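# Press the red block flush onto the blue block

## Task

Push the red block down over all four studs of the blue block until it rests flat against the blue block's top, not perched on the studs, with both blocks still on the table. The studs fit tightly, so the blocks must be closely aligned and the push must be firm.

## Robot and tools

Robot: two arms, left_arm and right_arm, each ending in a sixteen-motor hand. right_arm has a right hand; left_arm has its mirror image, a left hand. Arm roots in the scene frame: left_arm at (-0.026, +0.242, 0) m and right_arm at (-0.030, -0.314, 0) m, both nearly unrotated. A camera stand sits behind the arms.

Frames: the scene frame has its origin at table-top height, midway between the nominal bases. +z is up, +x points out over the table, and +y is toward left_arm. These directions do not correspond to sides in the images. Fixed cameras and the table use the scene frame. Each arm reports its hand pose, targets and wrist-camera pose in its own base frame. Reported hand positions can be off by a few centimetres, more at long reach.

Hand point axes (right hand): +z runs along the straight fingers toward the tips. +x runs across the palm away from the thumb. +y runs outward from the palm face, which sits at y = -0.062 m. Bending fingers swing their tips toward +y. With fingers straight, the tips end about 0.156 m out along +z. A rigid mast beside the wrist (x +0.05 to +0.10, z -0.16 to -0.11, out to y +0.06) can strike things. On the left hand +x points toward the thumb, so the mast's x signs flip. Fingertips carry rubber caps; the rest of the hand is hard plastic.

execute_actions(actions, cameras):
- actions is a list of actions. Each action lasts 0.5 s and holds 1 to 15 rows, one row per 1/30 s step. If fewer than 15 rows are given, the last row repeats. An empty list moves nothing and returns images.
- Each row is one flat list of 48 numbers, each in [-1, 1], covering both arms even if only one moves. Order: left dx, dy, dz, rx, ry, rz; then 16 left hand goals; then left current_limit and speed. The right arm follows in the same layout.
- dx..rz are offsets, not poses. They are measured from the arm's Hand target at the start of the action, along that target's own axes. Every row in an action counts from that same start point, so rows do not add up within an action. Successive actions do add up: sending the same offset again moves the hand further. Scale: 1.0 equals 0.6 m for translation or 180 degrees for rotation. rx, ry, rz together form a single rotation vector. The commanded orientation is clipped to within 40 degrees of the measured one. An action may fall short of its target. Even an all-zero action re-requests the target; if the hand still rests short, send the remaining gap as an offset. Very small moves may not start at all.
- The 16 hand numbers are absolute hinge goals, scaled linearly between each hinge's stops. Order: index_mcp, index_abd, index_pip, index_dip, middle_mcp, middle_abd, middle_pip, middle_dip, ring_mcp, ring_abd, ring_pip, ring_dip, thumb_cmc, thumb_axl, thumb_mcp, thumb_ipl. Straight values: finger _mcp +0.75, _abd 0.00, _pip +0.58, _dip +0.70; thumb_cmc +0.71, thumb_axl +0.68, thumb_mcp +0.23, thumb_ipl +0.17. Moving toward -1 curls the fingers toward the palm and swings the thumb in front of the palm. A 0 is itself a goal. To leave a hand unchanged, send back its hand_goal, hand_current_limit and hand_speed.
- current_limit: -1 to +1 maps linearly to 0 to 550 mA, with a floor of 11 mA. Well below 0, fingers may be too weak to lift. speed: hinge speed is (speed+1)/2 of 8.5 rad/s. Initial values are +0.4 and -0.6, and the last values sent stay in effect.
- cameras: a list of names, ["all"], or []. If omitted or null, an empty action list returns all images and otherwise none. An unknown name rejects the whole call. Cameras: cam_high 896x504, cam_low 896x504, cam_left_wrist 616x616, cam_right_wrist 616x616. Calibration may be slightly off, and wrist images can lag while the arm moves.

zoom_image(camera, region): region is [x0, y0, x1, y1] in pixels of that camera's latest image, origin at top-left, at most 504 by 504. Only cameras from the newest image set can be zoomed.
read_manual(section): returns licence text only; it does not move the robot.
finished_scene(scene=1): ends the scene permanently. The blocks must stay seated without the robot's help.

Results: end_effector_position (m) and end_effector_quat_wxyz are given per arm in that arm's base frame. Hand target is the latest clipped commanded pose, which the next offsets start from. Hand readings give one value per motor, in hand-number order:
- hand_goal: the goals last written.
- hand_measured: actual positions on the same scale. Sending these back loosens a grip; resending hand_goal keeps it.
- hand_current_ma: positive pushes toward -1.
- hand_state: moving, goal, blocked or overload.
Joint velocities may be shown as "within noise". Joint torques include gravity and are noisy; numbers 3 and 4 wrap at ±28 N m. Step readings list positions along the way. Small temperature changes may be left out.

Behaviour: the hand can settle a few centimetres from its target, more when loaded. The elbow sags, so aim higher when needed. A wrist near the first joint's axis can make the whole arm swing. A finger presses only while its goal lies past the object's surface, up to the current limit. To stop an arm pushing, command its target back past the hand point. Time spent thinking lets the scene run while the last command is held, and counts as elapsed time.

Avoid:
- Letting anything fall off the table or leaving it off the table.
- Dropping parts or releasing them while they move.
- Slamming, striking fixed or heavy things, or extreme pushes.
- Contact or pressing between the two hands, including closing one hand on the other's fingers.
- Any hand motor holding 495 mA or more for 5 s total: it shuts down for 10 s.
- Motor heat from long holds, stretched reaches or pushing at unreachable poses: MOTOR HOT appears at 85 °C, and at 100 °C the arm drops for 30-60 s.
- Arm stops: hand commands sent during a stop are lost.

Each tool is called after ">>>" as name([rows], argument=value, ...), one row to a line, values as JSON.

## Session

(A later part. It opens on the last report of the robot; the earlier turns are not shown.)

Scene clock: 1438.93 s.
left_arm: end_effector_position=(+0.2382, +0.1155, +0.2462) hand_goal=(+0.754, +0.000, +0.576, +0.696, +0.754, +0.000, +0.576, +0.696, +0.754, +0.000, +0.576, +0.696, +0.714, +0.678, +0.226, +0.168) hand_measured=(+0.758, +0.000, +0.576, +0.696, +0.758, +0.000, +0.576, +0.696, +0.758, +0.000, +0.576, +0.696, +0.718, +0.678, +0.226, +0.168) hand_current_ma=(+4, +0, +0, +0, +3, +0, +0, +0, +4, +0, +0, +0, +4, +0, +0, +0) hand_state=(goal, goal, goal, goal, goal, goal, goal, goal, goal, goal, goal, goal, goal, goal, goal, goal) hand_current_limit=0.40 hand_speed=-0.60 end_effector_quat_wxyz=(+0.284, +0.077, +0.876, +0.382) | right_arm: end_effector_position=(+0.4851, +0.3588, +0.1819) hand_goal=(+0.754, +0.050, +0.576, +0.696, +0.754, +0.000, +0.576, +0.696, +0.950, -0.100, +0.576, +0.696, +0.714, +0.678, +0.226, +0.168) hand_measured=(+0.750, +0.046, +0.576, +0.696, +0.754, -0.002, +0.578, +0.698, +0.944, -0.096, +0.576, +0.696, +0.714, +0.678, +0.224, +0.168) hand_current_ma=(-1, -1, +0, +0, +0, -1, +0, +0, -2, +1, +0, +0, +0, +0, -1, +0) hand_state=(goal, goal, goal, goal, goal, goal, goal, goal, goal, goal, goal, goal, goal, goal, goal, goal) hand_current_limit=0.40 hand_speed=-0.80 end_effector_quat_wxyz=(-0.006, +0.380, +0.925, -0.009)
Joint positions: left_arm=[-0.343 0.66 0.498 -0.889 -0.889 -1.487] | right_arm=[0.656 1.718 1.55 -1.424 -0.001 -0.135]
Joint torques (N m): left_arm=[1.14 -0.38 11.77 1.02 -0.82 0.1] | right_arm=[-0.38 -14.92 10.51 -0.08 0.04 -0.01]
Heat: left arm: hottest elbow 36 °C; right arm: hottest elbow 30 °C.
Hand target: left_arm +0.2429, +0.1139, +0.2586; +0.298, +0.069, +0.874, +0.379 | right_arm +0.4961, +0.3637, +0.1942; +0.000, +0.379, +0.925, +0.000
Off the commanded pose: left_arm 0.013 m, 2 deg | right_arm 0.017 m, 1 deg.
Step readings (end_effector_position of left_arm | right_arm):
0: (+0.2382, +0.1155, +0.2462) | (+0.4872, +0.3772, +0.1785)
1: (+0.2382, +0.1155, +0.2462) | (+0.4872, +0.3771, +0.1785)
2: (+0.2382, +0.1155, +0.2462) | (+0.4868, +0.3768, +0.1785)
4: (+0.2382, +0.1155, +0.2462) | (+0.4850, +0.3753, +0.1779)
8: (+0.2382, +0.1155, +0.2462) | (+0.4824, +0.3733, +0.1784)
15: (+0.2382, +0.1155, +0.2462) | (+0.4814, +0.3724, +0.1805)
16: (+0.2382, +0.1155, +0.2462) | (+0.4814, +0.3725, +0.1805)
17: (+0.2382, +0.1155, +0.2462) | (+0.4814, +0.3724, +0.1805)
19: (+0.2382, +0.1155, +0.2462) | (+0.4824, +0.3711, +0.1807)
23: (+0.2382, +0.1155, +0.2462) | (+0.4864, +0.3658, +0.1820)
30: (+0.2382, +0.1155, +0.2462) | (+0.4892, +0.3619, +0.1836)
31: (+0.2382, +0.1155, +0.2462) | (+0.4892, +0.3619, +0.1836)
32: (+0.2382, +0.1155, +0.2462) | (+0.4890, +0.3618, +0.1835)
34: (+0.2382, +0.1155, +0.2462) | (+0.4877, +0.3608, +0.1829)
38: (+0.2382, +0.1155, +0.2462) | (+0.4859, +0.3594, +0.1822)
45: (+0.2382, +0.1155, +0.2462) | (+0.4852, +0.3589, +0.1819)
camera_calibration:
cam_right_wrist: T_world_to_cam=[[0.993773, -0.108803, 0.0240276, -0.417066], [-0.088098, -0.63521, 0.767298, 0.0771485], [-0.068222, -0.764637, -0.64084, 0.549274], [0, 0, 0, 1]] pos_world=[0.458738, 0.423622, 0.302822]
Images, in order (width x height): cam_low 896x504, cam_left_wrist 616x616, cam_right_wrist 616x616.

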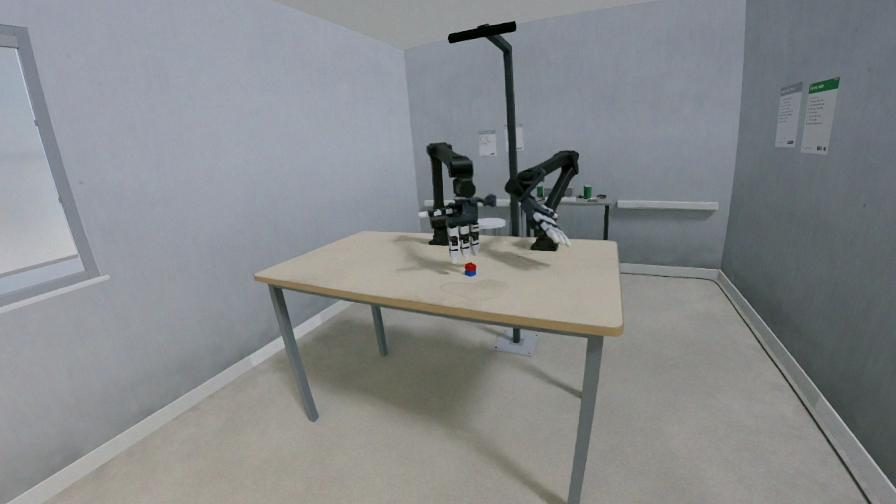

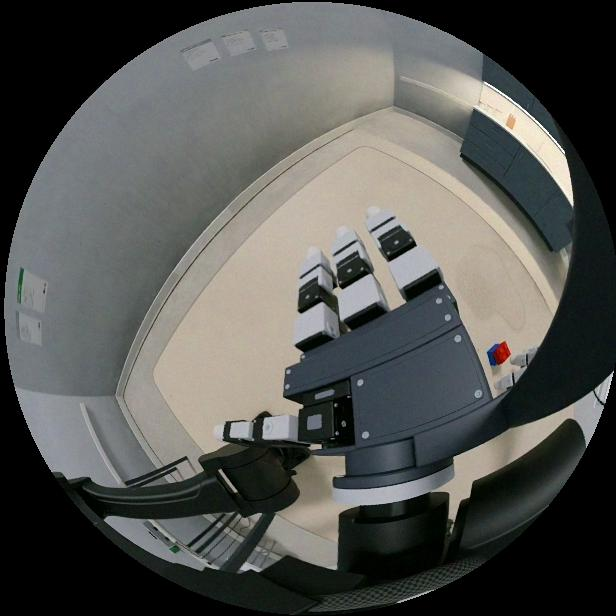

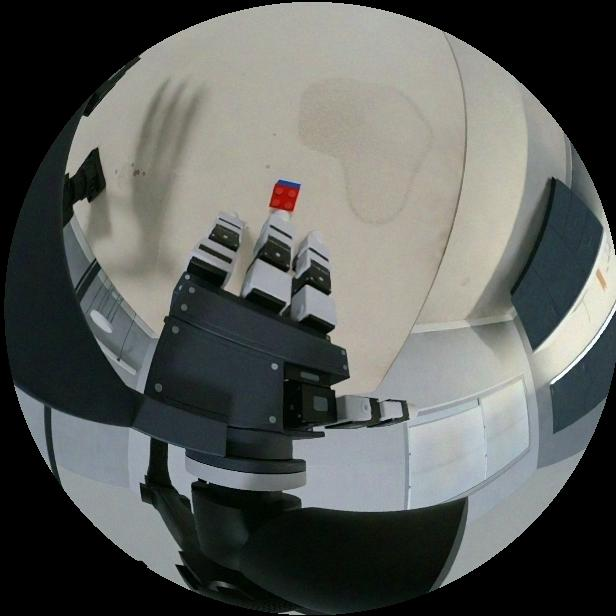

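>>> execute_actions([
  [[0,0,0,0,0,0,0.754,0,0.576,0.696,0.754,0,0.576,0.696,0.754,0,0.576,0.696,0.714,0.678,0.226,0.168,0.4,-0.6,0,0,-0.01,0,0,0,0.754,0.05,0.576,0.696,0.754,0,0.576,0.696,0.95,-0.1,0.576,0.696,0.714,0.678,0.226,0.168,0.4,-0.8]],
  [[0,0,0,0,0,0,0.754,0,0.576,0.696,0.754,0,0.576,0.696,0.754,0,0.576,0.696,0.714,0.678,0.226,0.168,0.4,-0.6,0.0265,-0.0117,0,0,0,0,0.754,0.05,0.576,0.696,0.754,0,0.576,0.696,0.95,-0.1,0.576,0.696,0.714,0.678,0.226,0.168,0.4,-0.8]],
  [[0,0,0,0,0,0,0.754,0,0.576,0.696,0.754,0,0.576,0.696,0.754,0,0.576,0.696,0.714,0.678,0.226,0.168,0.4,-0.6,0,0,0.013,0,0,0,0.754,0.05,0.576,0.696,0.754,0,0.576,0.696,0.95,-0.1,0.576,0.696,0.714,0.678,0.226,0.168,0.4,-0.8]],
], cameras=["cam_low","cam_left_wrist","cam_right_wrist"])

>>> zoom_image(camera="cam_low", region=[450, 245, 490, 285])

>>> zoom_image(camera="cam_left_wrist", region=[475, 330, 525, 380])

>>> zoom_image(camera="cam_right_wrist", region=[250, 180, 310, 240])

Scene clock: 1508.87 s.
left_arm: end_effector_position=(+0.2382, +0.1155, +0.2462) hand_goal=(+0.754, +0.000, +0.576, +0.696, +0.754, +0.000, +0.576, +0.696, +0.754, +0.000, +0.576, +0.696, +0.714, +0.678, +0.226, +0.168) hand_measured=(+0.758, +0.000, +0.576, +0.696, +0.758, +0.000, +0.576, +0.696, +0.758, +0.000, +0.576, +0.696, +0.718, +0.678, +0.226, +0.168) hand_current_ma=(+4, +0, +0, +0, +3, +0, +0, +0, +4, +0, +0, +0, +4, +0, +0, +0) hand_state=(goal, goal, goal, goal, goal, goal, goal, goal, goal, goal, goal, goal, goal, goal, goal, goal) hand_current_limit=0.40 hand_speed=-0.60 end_effector_quat_wxyz=(+0.284, +0.077, +0.876, +0.382) | right_arm: end_effector_position=(+0.4787, +0.3632, +0.1811) hand_goal=(+0.754, +0.050, +0.576, +0.696, +0.754, +0.000, +0.576, +0.696, +0.950, -0.100, +0.576, +0.696, +0.714, +0.678, +0.226, +0.168) hand_measured=(+0.750, +0.046, +0.576, +0.696, +0.754, -0.002, +0.578, +0.698, +0.944, -0.096, +0.576, +0.696, +0.714, +0.678, +0.224, +0.168) hand_current_ma=(-1, -1, +0, +0, +0, -1, +0, +0, -2, +1, +0, +0, +0, +0, -1, +0) hand_state=(goal, goal, goal, goal, goal, goal, goal, goal, goal, goal, goal, goal, goal, goal, goal, goal) hand_current_limit=0.40 hand_speed=-0.80 end_effector_quat_wxyz=(-0.008, +0.380, +0.925, -0.013)
Joint positions: left_arm=[-0.343 0.66 0.498 -0.889 -0.889 -1.487] | right_arm=[0.67 1.718 1.55 -1.433 -0.001 -0.122]
Joint torques (N m): left_arm=[0.73 -0.79 11.81 1.09 -0.78 0.05] | right_arm=[0.73 -16.5 8.09 0.79 0.02 0.14]
Heat: left arm: hottest elbow 36 °C; right arm: hottest elbow 33 °C.
Hand target: left_arm +0.2429, +0.1139, +0.2586; +0.298, +0.069, +0.874, +0.379 | right_arm +0.4799, +0.3697, +0.1924; +0.000, +0.379, +0.925, +0.000
Off the commanded pose: left_arm 0.013 m, 2 deg | right_arm 0.013 m, 2 deg.
Step readings (end_effector_position of left_arm | right_arm):
0: (+0.2382, +0.1155, +0.2462) | (+0.4851, +0.3588, +0.1819)
1: (+0.2382, +0.1155, +0.2462) | (+0.4851, +0.3588, +0.1819)
2: (+0.2382, +0.1155, +0.2462) | (+0.4849, +0.3587, +0.1818)
4: (+0.2382, +0.1155, +0.2462) | (+0.4840, +0.3580, +0.1814)
8: (+0.2382, +0.1155, +0.2462) | (+0.4827, +0.3570, +0.1809)
15: (+0.2382, +0.1155, +0.2462) | (+0.4823, +0.3566, +0.1807)
16: (+0.2382, +0.1155, +0.2462) | (+0.4823, +0.3566, +0.1807)
17: (+0.2382, +0.1155, +0.2462) | (+0.4823, +0.3566, +0.1807)
19: (+0.2382, +0.1155, +0.2462) | (+0.4822, +0.3567, +0.1807)
23: (+0.2382, +0.1155, +0.2462) | (+0.4806, +0.3587, +0.1807)
30: (+0.2382, +0.1155, +0.2462) | (+0.4780, +0.3622, +0.1807)
31: (+0.2382, +0.1155, +0.2462) | (+0.4777, +0.3626, +0.1807)
32: (+0.2382, +0.1155, +0.2462) | (+0.4777, +0.3625, +0.1807)
34: (+0.2382, +0.1155, +0.2462) | (+0.4777, +0.3625, +0.1807)
38: (+0.2382, +0.1155, +0.2462) | (+0.4782, +0.3628, +0.1809)
45: (+0.2382, +0.1155, +0.2462) | (+0.4787, +0.3632, +0.1811)
camera_calibration:
cam_right_wrist: T_world_to_cam=[[0.994092, -0.107122, 0.0174783, -0.409833], [-0.0815244, -0.630615, 0.771802, 0.0743159], [-0.0716552, -0.768667, -0.635622, 0.553783], [0, 0, 0, 1]] pos_world=[0.453151, 0.428637, 0.301803]
Images, in order (width x height): cam_low 896x504, cam_left_wrist 616x616, cam_right_wrist 616x616.

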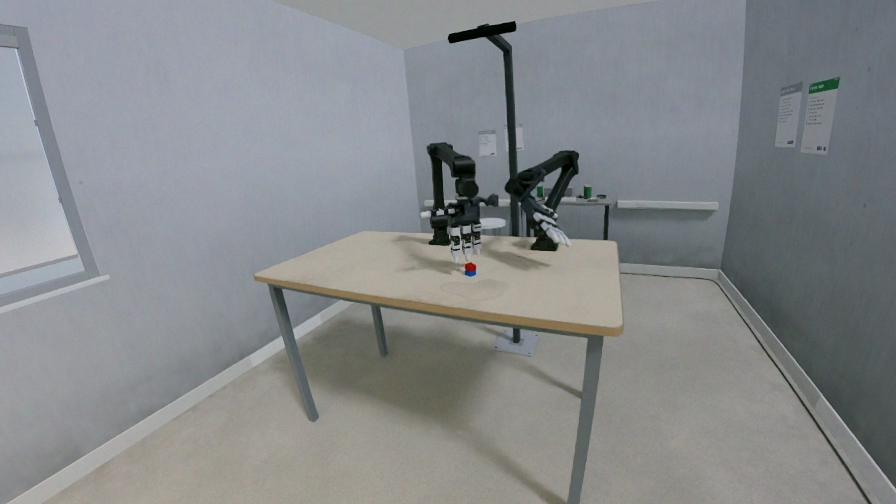

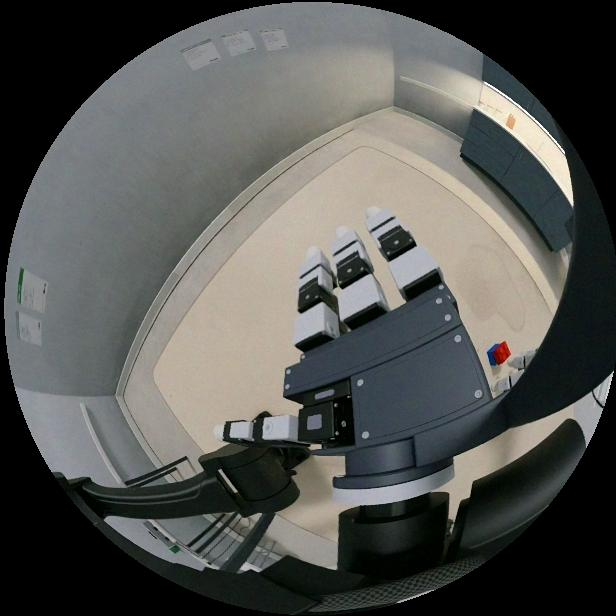

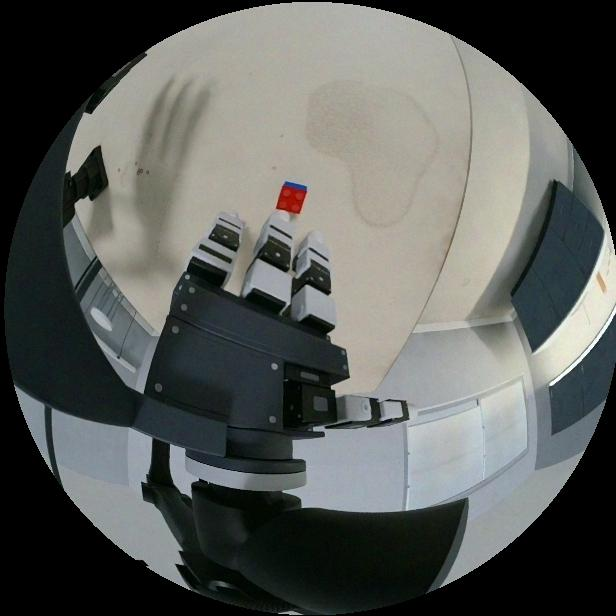

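Scaled by 12.600 from the camera's 896x504 image, which has a finer 1280x720 frame.

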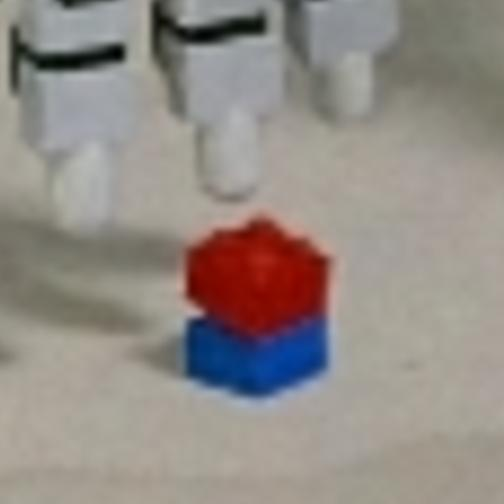

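Scaled by 10.080 from the camera's 616x616 image, which has a finer 880x880 frame.

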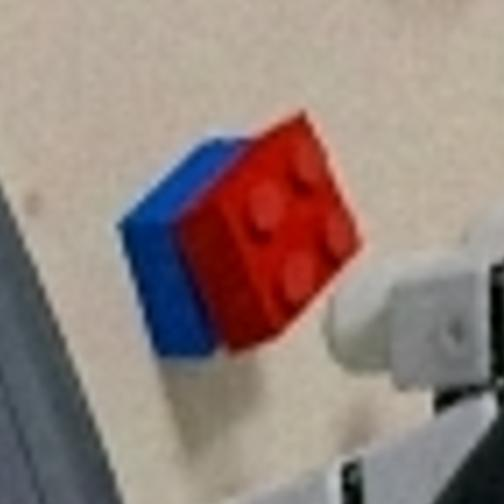

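Scaled by 8.400 from the camera's 616x616 image, which has a finer 880x880 frame.

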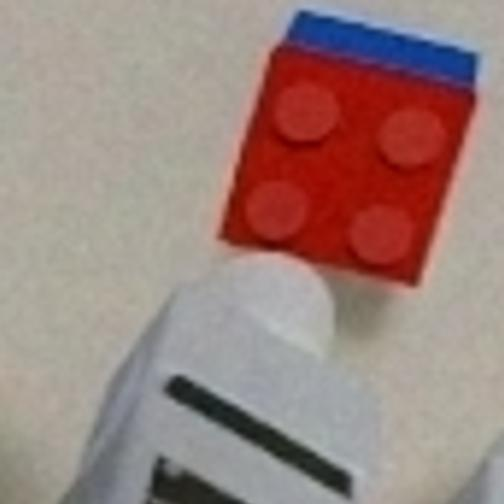

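>>> execute_actions([
  [[0,0,0,0,0,0,0.754,0,0.576,0.696,0.754,0,0.576,0.696,0.754,0,0.576,0.696,0.714,0.678,0.226,0.168,0.4,-0.6,0,0,-0.035,0,0,0,0.754,0.05,0.576,0.696,0.754,0.015,0.576,0.696,0.95,-0.1,0.576,0.696,0.714,0.678,0.226,0.168,0.4,-0.8]],
  [[0,0,0,0,0,0,0.754,0,0.576,0.696,0.754,0,0.576,0.696,0.754,0,0.576,0.696,0.714,0.678,0.226,0.168,0.4,-0.6,0,0,0.015,0,0,0,0.754,0.05,0.576,0.696,0.754,0.015,0.576,0.696,0.95,-0.1,0.576,0.696,0.714,0.678,0.226,0.168,0.4,-0.8]],
])

Scene clock: 1529.90 s.
left_arm: end_effector_position=(+0.2382, +0.1155, +0.2462) hand_goal=(+0.754, +0.000, +0.576, +0.696, +0.754, +0.000, +0.576, +0.696, +0.754, +0.000, +0.576, +0.696, +0.714, +0.678, +0.226, +0.168) hand_measured=(+0.758, +0.000, +0.576, +0.696, +0.758, +0.000, +0.576, +0.696, +0.758, +0.000, +0.576, +0.696, +0.718, +0.678, +0.226, +0.168) hand_current_ma=(+4, +0, +0, +0, +3, +0, +0, +0, +4, +0, +0, +0, +4, +0, +0, +0) hand_state=(goal, goal, goal, goal, goal, goal, goal, goal, goal, goal, goal, goal, goal, goal, goal, goal) hand_current_limit=0.40 hand_speed=-0.60 end_effector_quat_wxyz=(+0.284, +0.077, +0.876, +0.382) | right_arm: end_effector_position=(+0.4726, +0.3584, +0.1810) hand_goal=(+0.754, +0.050, +0.576, +0.696, +0.754, +0.016, +0.576, +0.696, +0.950, -0.100, +0.576, +0.696, +0.714, +0.678, +0.226, +0.168) hand_measured=(+0.750, +0.046, +0.576, +0.696, +0.754, +0.012, +0.578, +0.698, +0.944, -0.096, +0.576, +0.696, +0.714, +0.678, +0.224, +0.168) hand_current_ma=(-1, -1, +0, +0, +0, -1, +0, +0, -2, +1, +0, +0, +0, +0, -1, +0) hand_state=(goal, goal, goal, goal, goal, goal, goal, goal, goal, goal, goal, goal, goal, goal, goal, goal) hand_current_limit=0.40 hand_speed=-0.80 end_effector_quat_wxyz=(-0.014, +0.379, +0.925, -0.025)
Joint positions: left_arm=[-0.343 0.66 0.498 -0.889 -0.889 -1.487] | right_arm=[0.67 1.715 1.55 -1.463 -0.001 -0.122]
Joint torques (N m): left_arm=[0.79 -0.79 11.78 1.01 -0.8 0.06] | right_arm=[0.73 -16.62 9.76 0.73 0.02 0.14]
Heat: left arm: hottest elbow 36 °C; right arm: hottest elbow 33 °C.
Hand target: left_arm +0.2429, +0.1139, +0.2586; +0.298, +0.069, +0.874, +0.379 | right_arm +0.4799, +0.3698, +0.2046; +0.001, +0.379, +0.925, +0.000
Off the commanded pose: left_arm 0.013 m, 2 deg | right_arm 0.027 m, 3 deg.
Step readings (end_effector_position of left_arm | right_arm):
0: (+0.2382, +0.1155, +0.2462) | (+0.4787, +0.3632, +0.1811)
1: (+0.2382, +0.1155, +0.2462) | (+0.4787, +0.3632, +0.1811)
2: (+0.2382, +0.1155, +0.2462) | (+0.4787, +0.3632, +0.1811)
4: (+0.2382, +0.1155, +0.2462) | (+0.4776, +0.3623, +0.1806)
8: (+0.2382, +0.1155, +0.2462) | (+0.4743, +0.3597, +0.1798)
15: (+0.2382, +0.1155, +0.2462) | (+0.4727, +0.3584, +0.1808)
16: (+0.2382, +0.1155, +0.2462) | (+0.4727, +0.3584, +0.1808)
17: (+0.2382, +0.1155, +0.2462) | (+0.4726, +0.3584, +0.1810)
19: (+0.2382, +0.1155, +0.2462) | (+0.4726, +0.3584, +0.1810)
23: (+0.2382, +0.1155, +0.2462) | (+0.4726, +0.3584, +0.1810)
30: (+0.2382, +0.1155, +0.2462) | (+0.4726, +0.3584, +0.1810)

>>> execute_actions([
  [[0,0,0,0,0,0,0.754,0,0.576,0.696,0.754,0,0.576,0.696,0.754,0,0.576,0.696,0.714,0.678,0.226,0.168,0.4,-0.6,0,0,-0.04,0,0,0,0.754,0.05,0.576,0.696,0.754,0.015,0.576,0.696,0.95,-0.1,0.576,0.696,0.714,0.678,0.226,0.168,0.4,-0.8]],
])

Scene clock: 1535.93 s.
left_arm: end_effector_position=(+0.2382, +0.1155, +0.2462) hand_goal=(+0.754, +0.000, +0.576, +0.696, +0.754, +0.000, +0.576, +0.696, +0.754, +0.000, +0.576, +0.696, +0.714, +0.678, +0.226, +0.168) hand_measured=(+0.758, +0.000, +0.576, +0.696, +0.758, +0.000, +0.576, +0.696, +0.758, +0.000, +0.576, +0.696, +0.718, +0.678, +0.226, +0.168) hand_current_ma=(+4, +0, +0, +0, +3, +0, +0, +0, +4, +0, +0, +0, +4, +0, +0, +0) hand_state=(goal, goal, goal, goal, goal, goal, goal, goal, goal, goal, goal, goal, goal, goal, goal, goal) hand_current_limit=0.40 hand_speed=-0.60 end_effector_quat_wxyz=(+0.284, +0.077, +0.876, +0.382) | right_arm: end_effector_position=(+0.4721, +0.3579, +0.1971) hand_goal=(+0.754, +0.050, +0.576, +0.696, +0.754, +0.016, +0.576, +0.696, +0.950, -0.100, +0.576, +0.696, +0.714, +0.678, +0.226, +0.168) hand_measured=(+0.750, +0.046, +0.576, +0.696, +0.754, +0.012, +0.578, +0.698, +0.944, -0.096, +0.576, +0.696, +0.714, +0.678, +0.224, +0.168) hand_current_ma=(-1, -1, +0, +0, +0, -1, +0, +0, -2, +1, +0, +0, +0, +0, -1, +0) hand_state=(goal, goal, goal, goal, goal, goal, goal, goal, goal, goal, goal, goal, goal, goal, goal, goal) hand_current_limit=0.40 hand_speed=-0.80 end_effector_quat_wxyz=(-0.014, +0.379, +0.925, -0.024)
Joint positions: left_arm=[-0.343 0.66 0.498 -0.889 -0.889 -1.487] | right_arm=[0.67 1.706 1.581 -1.502 -0.001 -0.122]
Joint torques (N m): left_arm=[0.79 -0.38 11.79 0.99 -0.8 0.06] | right_arm=[0.67 -16.38 11.37 -0.18 0.02 0.14]
Heat: left arm: hottest elbow 36 °C; right arm: hottest elbow 33 °C.
Hand target: left_arm +0.2429, +0.1139, +0.2586; +0.298, +0.069, +0.874, +0.379 | right_arm +0.4799, +0.3698, +0.2285; +0.001, +0.379, +0.925, +0.000
Off the commanded pose: left_arm 0.013 m, 2 deg | right_arm 0.035 m, 3 deg.
Step readings (end_effector_position of left_arm | right_arm):
0: (+0.2382, +0.1155, +0.2462) | (+0.4726, +0.3584, +0.1810)
1: (+0.2382, +0.1155, +0.2462) | (+0.4726, +0.3584, +0.1810)
2: (+0.2382, +0.1155, +0.2462) | (+0.4726, +0.3583, +0.1810)
4: (+0.2382, +0.1155, +0.2462) | (+0.4715, +0.3575, +0.1813)
8: (+0.2382, +0.1155, +0.2462) | (+0.4708, +0.3569, +0.1865)
15: (+0.2382, +0.1155, +0.2462) | (+0.4721, +0.3580, +0.1967)

>>> execute_actions([
  [[0,0,0,0,0,0,0.754,0,0.576,0.696,0.754,0,0.576,0.696,0.754,0,0.576,0.696,0.714,0.678,0.226,0.168,0.4,-0.6,0,0,0.04,0,0,0,0.754,0.05,0.576,0.696,0.754,0.015,0.576,0.696,0.95,-0.1,0.576,0.696,0.714,0.678,0.226,0.168,0.4,-0.8]],
  [[0,0,0,0,0,0,0.754,0,0.576,0.696,0.754,0,0.576,0.696,0.754,0,0.576,0.696,0.714,0.678,0.226,0.168,0.4,-0.6,0,0,0.03,0,0,0,0.754,0.05,0.576,0.696,0.754,0.015,0.576,0.696,0.95,-0.1,0.576,0.696,0.714,0.678,0.226,0.168,0.4,-0.8]],
], cameras=["cam_low","cam_left_wrist","cam_right_wrist"])

>>> zoom_image(camera="cam_low", region=[450, 245, 490, 285])

>>> zoom_image(camera="cam_right_wrist", region=[250, 180, 310, 240])

Scene clock: 1547.20 s.
left_arm: end_effector_position=(+0.2382, +0.1155, +0.2462) hand_goal=(+0.754, +0.000, +0.576, +0.696, +0.754, +0.000, +0.576, +0.696, +0.754, +0.000, +0.576, +0.696, +0.714, +0.678, +0.226, +0.168) hand_measured=(+0.758, +0.000, +0.576, +0.696, +0.758, +0.000, +0.576, +0.696, +0.758, +0.000, +0.576, +0.696, +0.718, +0.678, +0.226, +0.168) hand_current_ma=(+4, +0, +0, +0, +3, +0, +0, +0, +4, +0, +0, +0, +4, +0, +0, +0) hand_state=(goal, goal, goal, goal, goal, goal, goal, goal, goal, goal, goal, goal, goal, goal, goal, goal) hand_current_limit=0.40 hand_speed=-0.60 end_effector_quat_wxyz=(+0.284, +0.077, +0.876, +0.382) | right_arm: end_effector_position=(+0.4828, +0.3664, +0.1930) hand_goal=(+0.754, +0.050, +0.576, +0.696, +0.754, +0.016, +0.576, +0.696, +0.950, -0.100, +0.576, +0.696, +0.714, +0.678, +0.226, +0.168) hand_measured=(+0.750, +0.046, +0.576, +0.696, +0.754, +0.012, +0.578, +0.698, +0.944, -0.096, +0.576, +0.696, +0.714, +0.678, +0.224, +0.168) hand_current_ma=(-1, -1, +0, +0, +0, -1, +0, +0, -2, +1, +0, +0, +0, +0, -1, +0) hand_state=(goal, goal, goal, goal, goal, goal, goal, goal, goal, goal, goal, goal, goal, goal, goal, goal) hand_current_limit=0.40 hand_speed=-0.80 end_effector_quat_wxyz=(+0.000, +0.380, +0.925, +0.002)
Joint positions: left_arm=[-0.343 0.66 0.498 -0.889 -0.889 -1.487] | right_arm=[0.67 1.706 1.558 -1.419 -0.001 -0.122]
Joint torques (N m): left_arm=[0.5 -0.32 11.77 1.03 -0.81 0.09] | right_arm=[0.73 -15.21 6.72 0.87 0.04 0.13]
Heat: left arm: hottest elbow 36 °C; right arm: hottest elbow 34 °C.
Hand target: left_arm +0.2429, +0.1139, +0.2586; +0.298, +0.069, +0.874, +0.379 | right_arm +0.4798, +0.3697, +0.1864; +0.000, +0.379, +0.925, +0.000
Off the commanded pose: left_arm 0.013 m, 2 deg | right_arm 0.008 m, 0 deg.
Step readings (end_effector_position of left_arm | right_arm):
0: (+0.2382, +0.1155, +0.2462) | (+0.4720, +0.3579, +0.1971)
1: (+0.2382, +0.1155, +0.2462) | (+0.4720, +0.3579, +0.1971)
2: (+0.2382, +0.1155, +0.2462) | (+0.4721, +0.3579, +0.1971)
4: (+0.2382, +0.1155, +0.2462) | (+0.4737, +0.3592, +0.1977)
8: (+0.2382, +0.1155, +0.2462) | (+0.4778, +0.3624, +0.1993)
15: (+0.2382, +0.1155, +0.2462) | (+0.4794, +0.3637, +0.2000)
16: (+0.2382, +0.1155, +0.2462) | (+0.4796, +0.3638, +0.2001)
17: (+0.2382, +0.1155, +0.2462) | (+0.4802, +0.3643, +0.2003)
19: (+0.2382, +0.1155, +0.2462) | (+0.4823, +0.3660, +0.2000)
23: (+0.2382, +0.1155, +0.2462) | (+0.4829, +0.3665, +0.1953)
30: (+0.2382, +0.1155, +0.2462) | (+0.4826, +0.3663, +0.1929)
camera_calibration:
cam_right_wrist: T_world_to_cam=[[0.993247, -0.108188, 0.0418996, -0.417553], [-0.102338, -0.646869, 0.755703, 0.0865735], [-0.0546543, -0.754888, -0.653573, 0.554334], [0, 0, 0, 1]] pos_world=[0.45389, 0.429287, 0.314369]
Images, in order (width x height): cam_low 896x504, cam_left_wrist 616x616, cam_right_wrist 616x616.

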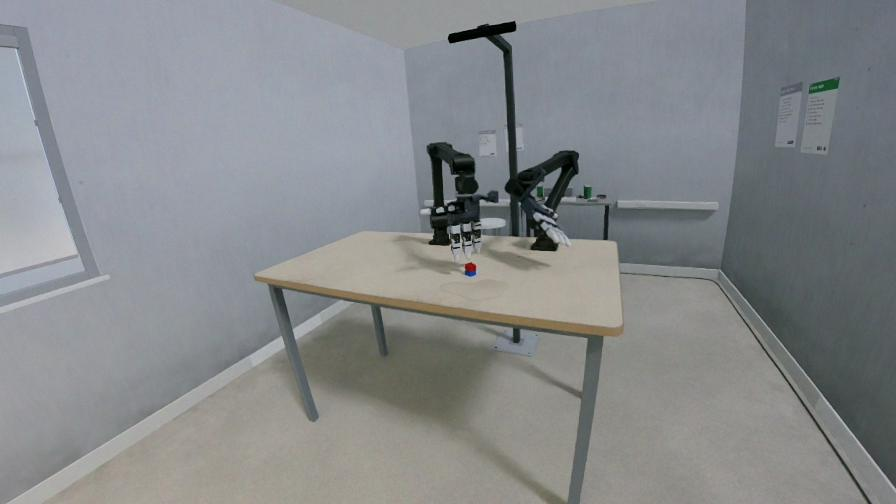

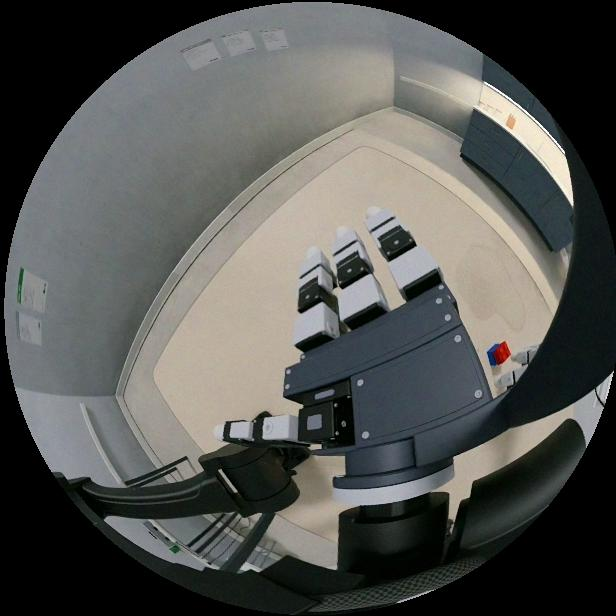

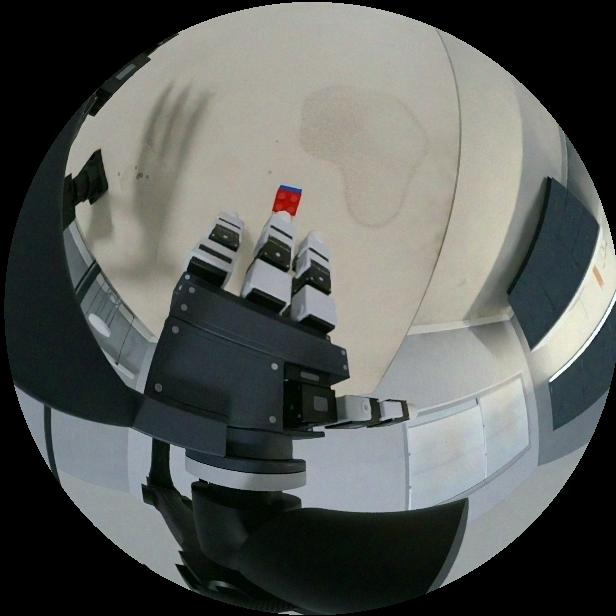

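Scaled by 12.600 from the camera's 896x504 image, which has a finer 1280x720 frame.

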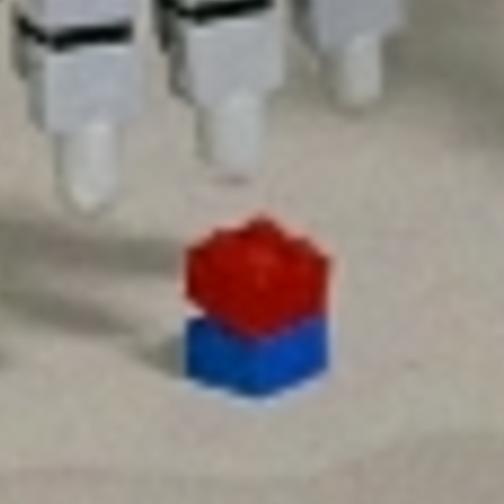

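Scaled by 8.400 from the camera's 616x616 image, which has a finer 880x880 frame.

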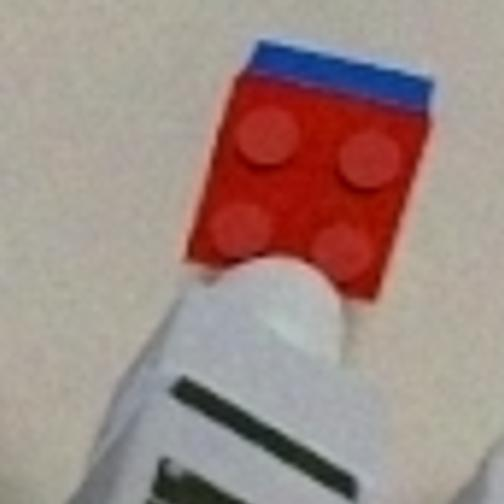

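>>> execute_actions([
  [[0,0,0,0,0,0,0.754,0,0.576,0.696,0.754,0,0.576,0.696,0.754,0,0.576,0.696,0.714,0.678,0.226,0.168,0.4,-0.6,0,0,0.02,0,0,0,0.754,0.05,0.576,0.696,0.754,0.015,0.576,0.696,0.95,-0.1,0.576,0.696,0.714,0.678,0.226,0.168,0.4,-0.8]],
], cameras=["cam_low","cam_left_wrist","cam_right_wrist"])

>>> zoom_image(camera="cam_low", region=[450, 245, 490, 285])

>>> zoom_image(camera="cam_left_wrist", region=[475, 330, 525, 380])

>>> zoom_image(camera="cam_right_wrist", region=[250, 180, 310, 240])

Scene clock: 1556.33 s.
left_arm: end_effector_position=(+0.2382, +0.1155, +0.2462) hand_goal=(+0.754, +0.000, +0.576, +0.696, +0.754, +0.000, +0.576, +0.696, +0.754, +0.000, +0.576, +0.696, +0.714, +0.678, +0.226, +0.168) hand_measured=(+0.758, +0.000, +0.576, +0.696, +0.758, +0.000, +0.576, +0.696, +0.758, +0.000, +0.576, +0.696, +0.718, +0.678, +0.226, +0.168) hand_current_ma=(+4, +0, +0, +0, +3, +0, +0, +0, +4, +0, +0, +0, +4, +0, +0, +0) hand_state=(goal, goal, goal, goal, goal, goal, goal, goal, goal, goal, goal, goal, goal, goal, goal, goal) hand_current_limit=0.40 hand_speed=-0.60 end_effector_quat_wxyz=(+0.284, +0.077, +0.876, +0.382) | right_arm: end_effector_position=(+0.4826, +0.3663, +0.1841) hand_goal=(+0.754, +0.050, +0.576, +0.696, +0.754, +0.016, +0.576, +0.696, +0.950, -0.100, +0.576, +0.696, +0.714, +0.678, +0.226, +0.168) hand_measured=(+0.750, +0.046, +0.576, +0.696, +0.754, +0.012, +0.578, +0.698, +0.944, -0.096, +0.576, +0.696, +0.714, +0.678, +0.224, +0.168) hand_current_ma=(-1, -1, +0, +0, +0, -1, +0, +0, -2, +1, +0, +0, +0, +0, -1, +0) hand_state=(goal, goal, goal, goal, goal, goal, goal, goal, goal, goal, goal, goal, goal, goal, goal, goal) hand_current_limit=0.40 hand_speed=-0.80 end_effector_quat_wxyz=(+0.002, +0.380, +0.925, +0.004)
Joint positions: left_arm=[-0.343 0.66 0.498 -0.889 -0.889 -1.487] | right_arm=[0.67 1.706 1.533 -1.389 -0.001 -0.122]
Joint torques (N m): left_arm=[1.08 -0.44 11.77 1.03 -0.79 0.08] | right_arm=[0.73 -14.8 6.71 0.91 0.04 0.13]
Heat: left arm: hottest elbow 36 °C; right arm: hottest elbow 33 °C.
Hand target: left_arm +0.2429, +0.1139, +0.2586; +0.298, +0.069, +0.874, +0.379 | right_arm +0.4798, +0.3697, +0.1745; +0.000, +0.379, +0.925, +0.000
Off the commanded pose: left_arm 0.013 m, 2 deg | right_arm 0.011 m, 1 deg.
Step readings (end_effector_position of left_arm | right_arm):
0: (+0.2382, +0.1155, +0.2462) | (+0.4828, +0.3664, +0.1930)
1: (+0.2382, +0.1155, +0.2462) | (+0.4828, +0.3664, +0.1930)
2: (+0.2382, +0.1155, +0.2462) | (+0.4831, +0.3666, +0.1927)
4: (+0.2382, +0.1155, +0.2462) | (+0.4835, +0.3670, +0.1906)
8: (+0.2382, +0.1155, +0.2462) | (+0.4822, +0.3659, +0.1848)
15: (+0.2382, +0.1155, +0.2462) | (+0.4825, +0.3662, +0.1840)
camera_calibration:
cam_right_wrist: T_world_to_cam=[[0.993061, -0.108356, 0.0456981, -0.417649], [-0.105507, -0.649303, 0.753176, 0.0960125], [-0.051939, -0.752771, -0.65623, 0.54677], [0, 0, 0, 1]] pos_world=[0.45328, 0.42868, 0.305579]
Images, in order (width x height): cam_low 896x504, cam_left_wrist 616x616, cam_right_wrist 616x616.

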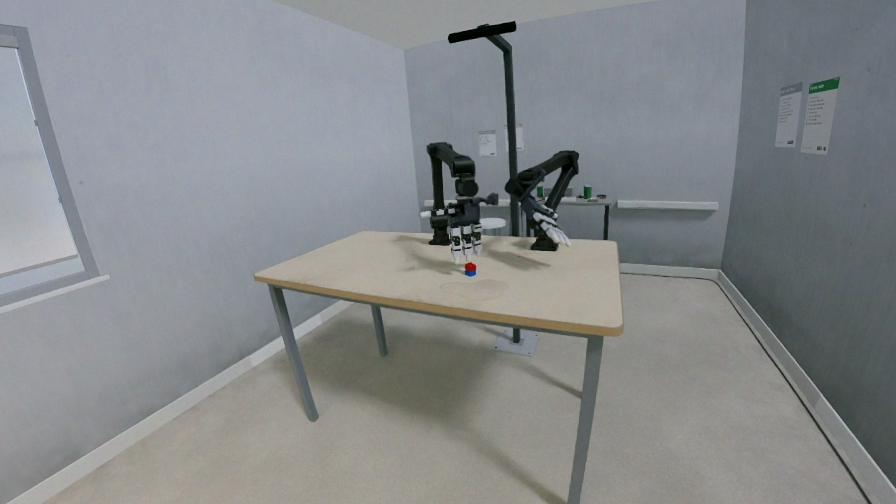

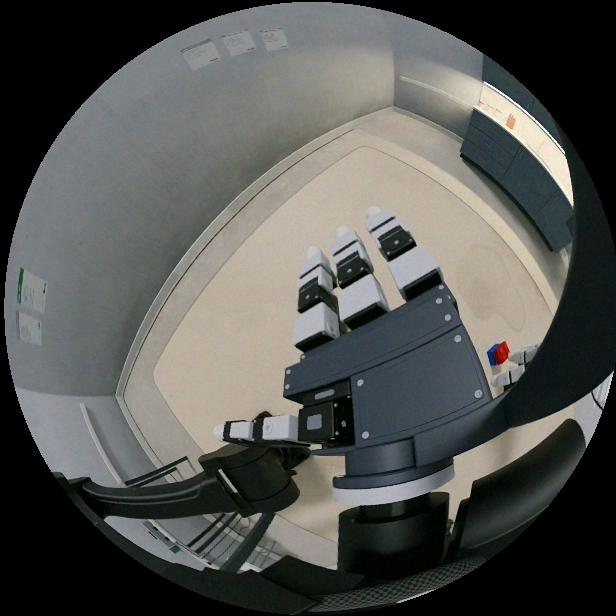

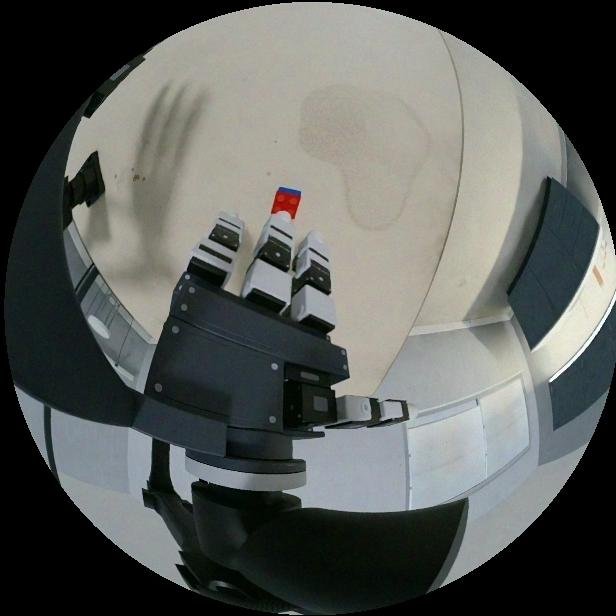

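Scaled by 12.600 from the camera's 896x504 image, which has a finer 1280x720 frame.

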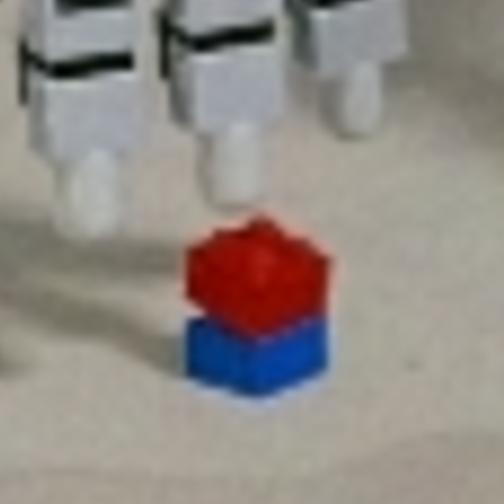

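Scaled by 10.080 from the camera's 616x616 image, which has a finer 880x880 frame.

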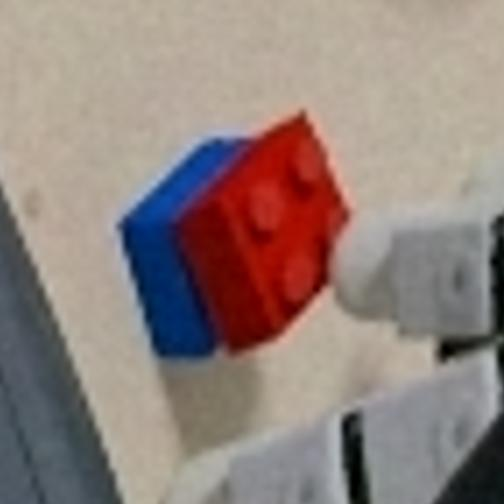

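Scaled by 8.400 from the camera's 616x616 image, which has a finer 880x880 frame.

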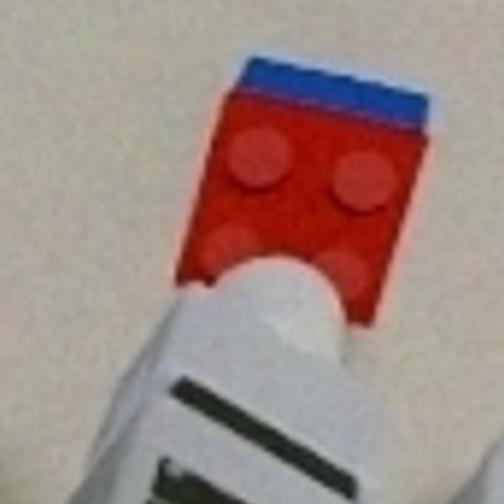

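>>> execute_actions([
  [[0,0,0,0,0,0,0.754,0,0.576,0.696,0.754,0,0.576,0.696,0.754,0,0.576,0.696,0.714,0.678,0.226,0.168,0.4,-0.6,0,0,0.015,0,0,0,0.754,0.05,0.576,0.696,0.754,0.015,0.576,0.696,0.95,-0.1,0.576,0.696,0.714,0.678,0.226,0.168,0.4,-0.8]],
  [[0,0,0,0,0,0,0.754,0,0.576,0.696,0.754,0,0.576,0.696,0.754,0,0.576,0.696,0.714,0.678,0.226,0.168,0.4,-0.6,0,0,0.015,0,0,0,0.754,0.05,0.576,0.696,0.754,0.015,0.576,0.696,0.95,-0.1,0.576,0.696,0.714,0.678,0.226,0.168,0.4,-0.8]],
], cameras=["cam_low","cam_left_wrist","cam_right_wrist"])

>>> zoom_image(camera="cam_low", region=[450, 245, 490, 285])

>>> zoom_image(camera="cam_left_wrist", region=[475, 330, 525, 380])

>>> zoom_image(camera="cam_right_wrist", region=[250, 180, 310, 240])

Scene clock: 1570.03 s.
left_arm: end_effector_position=(+0.2382, +0.1155, +0.2462) hand_goal=(+0.754, +0.000, +0.576, +0.696, +0.754, +0.000, +0.576, +0.696, +0.754, +0.000, +0.576, +0.696, +0.714, +0.678, +0.226, +0.168) hand_measured=(+0.758, +0.000, +0.576, +0.696, +0.758, +0.000, +0.576, +0.696, +0.758, +0.000, +0.576, +0.696, +0.718, +0.678, +0.226, +0.168) hand_current_ma=(+4, +0, +0, +0, +3, +0, +0, +0, +4, +0, +0, +0, +4, +0, +0, +0) hand_state=(goal, goal, goal, goal, goal, goal, goal, goal, goal, goal, goal, goal, goal, goal, goal, goal) hand_current_limit=0.40 hand_speed=-0.60 end_effector_quat_wxyz=(+0.284, +0.077, +0.876, +0.382) | right_arm: end_effector_position=(+0.4845, +0.3678, +0.1775) hand_goal=(+0.754, +0.050, +0.576, +0.696, +0.754, +0.016, +0.576, +0.696, +0.950, -0.100, +0.576, +0.696, +0.714, +0.678, +0.226, +0.168) hand_measured=(+0.750, +0.046, +0.576, +0.696, +0.766, +0.012, +0.584, +0.698, +0.944, -0.096, +0.576, +0.696, +0.714, +0.678, +0.224, +0.168) hand_current_ma=(-1, -1, +0, +0, +9, -1, +4, +1, -2, +1, +0, +0, +0, +0, -1, +0) hand_state=(goal, goal, goal, goal, goal, goal, goal, goal, goal, goal, goal, goal, goal, goal, goal, goal) hand_current_limit=0.40 hand_speed=-0.80 end_effector_quat_wxyz=(+0.006, +0.380, +0.925, +0.011)
Joint positions: left_arm=[-0.343 0.66 0.498 -0.889 -0.889 -1.487] | right_arm=[0.67 1.706 1.511 -1.351 -0.001 -0.122]
Joint torques (N m): left_arm=[0.79 -0.62 11.78 0.96 -0.78 0.08] | right_arm=[0.73 -14.15 5.71 1.24 0.04 0.13]
Heat: left arm: hottest elbow 36 °C; right arm: hottest elbow 33 °C.
Hand target: left_arm +0.2429, +0.1139, +0.2586; +0.298, +0.069, +0.874, +0.379 | right_arm +0.4799, +0.3697, +0.1565; +0.000, +0.379, +0.925, +0.000
Off the commanded pose: left_arm 0.013 m, 2 deg | right_arm 0.022 m, 1 deg.
Step readings (end_effector_position of left_arm | right_arm):
0: (+0.2382, +0.1155, +0.2462) | (+0.4826, +0.3663, +0.1841)
1: (+0.2382, +0.1155, +0.2462) | (+0.4827, +0.3663, +0.1841)
2: (+0.2382, +0.1155, +0.2462) | (+0.4828, +0.3664, +0.1838)
4: (+0.2382, +0.1155, +0.2462) | (+0.4832, +0.3667, +0.1825)
8: (+0.2382, +0.1155, +0.2462) | (+0.4822, +0.3659, +0.1784)
15: (+0.2382, +0.1155, +0.2462) | (+0.4825, +0.3661, +0.1779)
16: (+0.2382, +0.1155, +0.2462) | (+0.4826, +0.3662, +0.1779)
17: (+0.2382, +0.1155, +0.2462) | (+0.4827, +0.3663, +0.1777)
19: (+0.2382, +0.1155, +0.2462) | (+0.4831, +0.3666, +0.1770)
23: (+0.2382, +0.1155, +0.2462) | (+0.4841, +0.3674, +0.1773)
30: (+0.2382, +0.1155, +0.2462) | (+0.4845, +0.3678, +0.1775)
camera_calibration:
cam_right_wrist: T_world_to_cam=[[0.992423, -0.108799, 0.0570882, -0.420613], [-0.114873, -0.656765, 0.745295, 0.110902], [-0.0435935, -0.746206, -0.664286, 0.5387], [0, 0, 0, 1]] pos_world=[0.45365, 0.429056, 0.299208]
Images, in order (width x height): cam_low 896x504, cam_left_wrist 616x616, cam_right_wrist 616x616.

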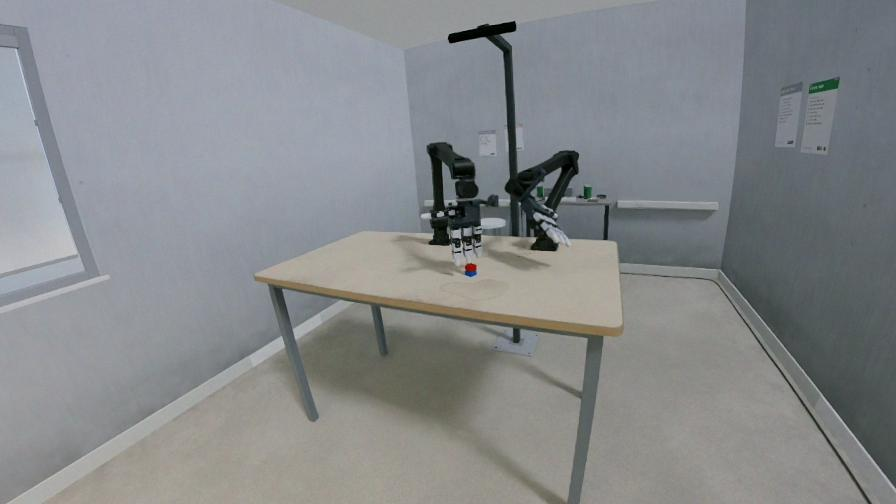

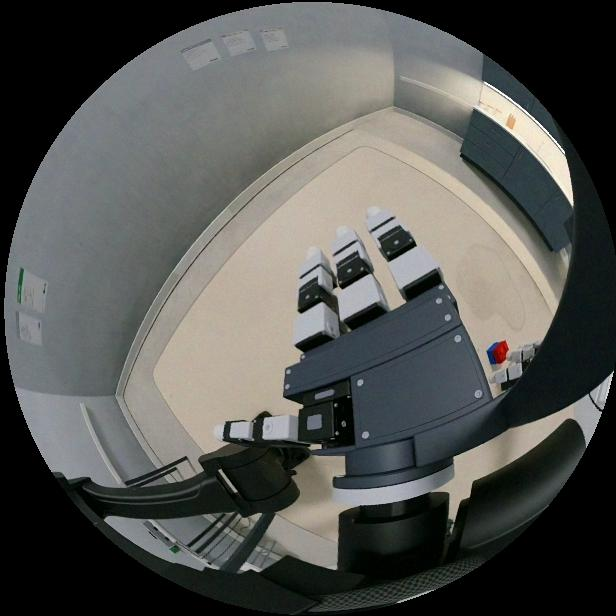

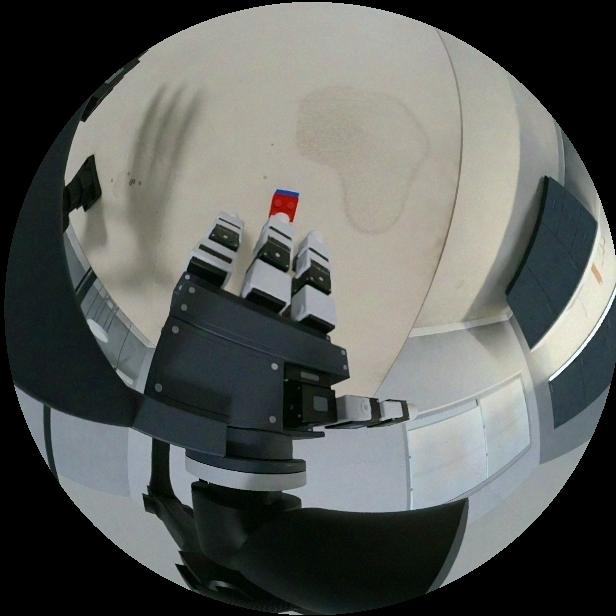

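Scaled by 12.600 from the camera's 896x504 image, which has a finer 1280x720 frame.

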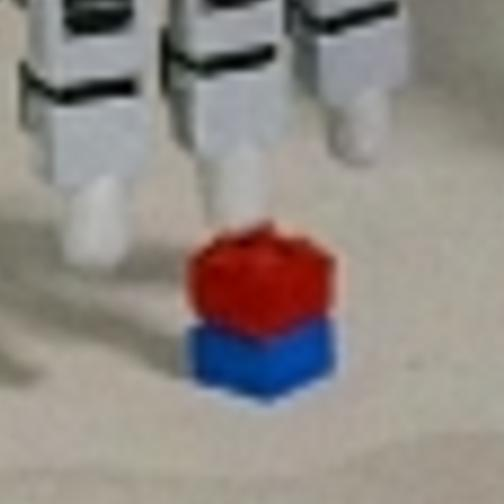

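Scaled by 10.080 from the camera's 616x616 image, which has a finer 880x880 frame.

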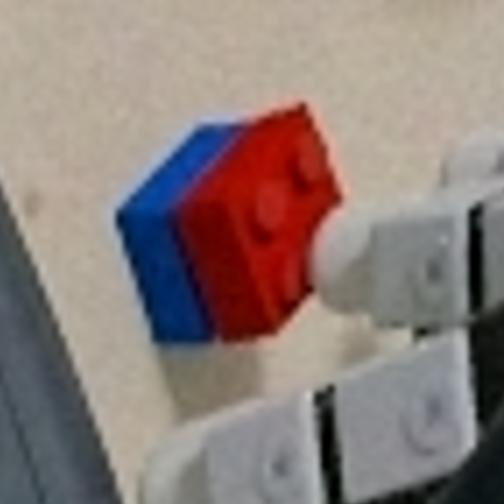

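Scaled by 8.400 from the camera's 616x616 image, which has a finer 880x880 frame.

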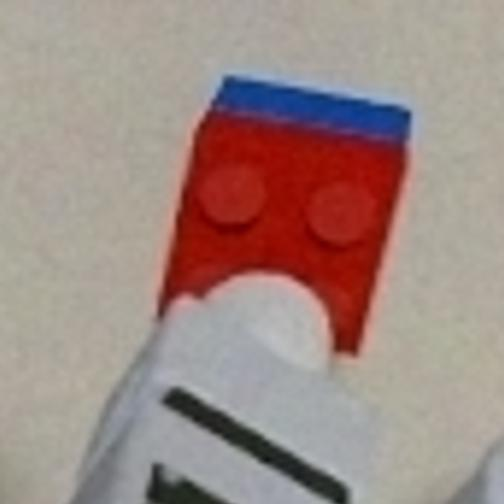

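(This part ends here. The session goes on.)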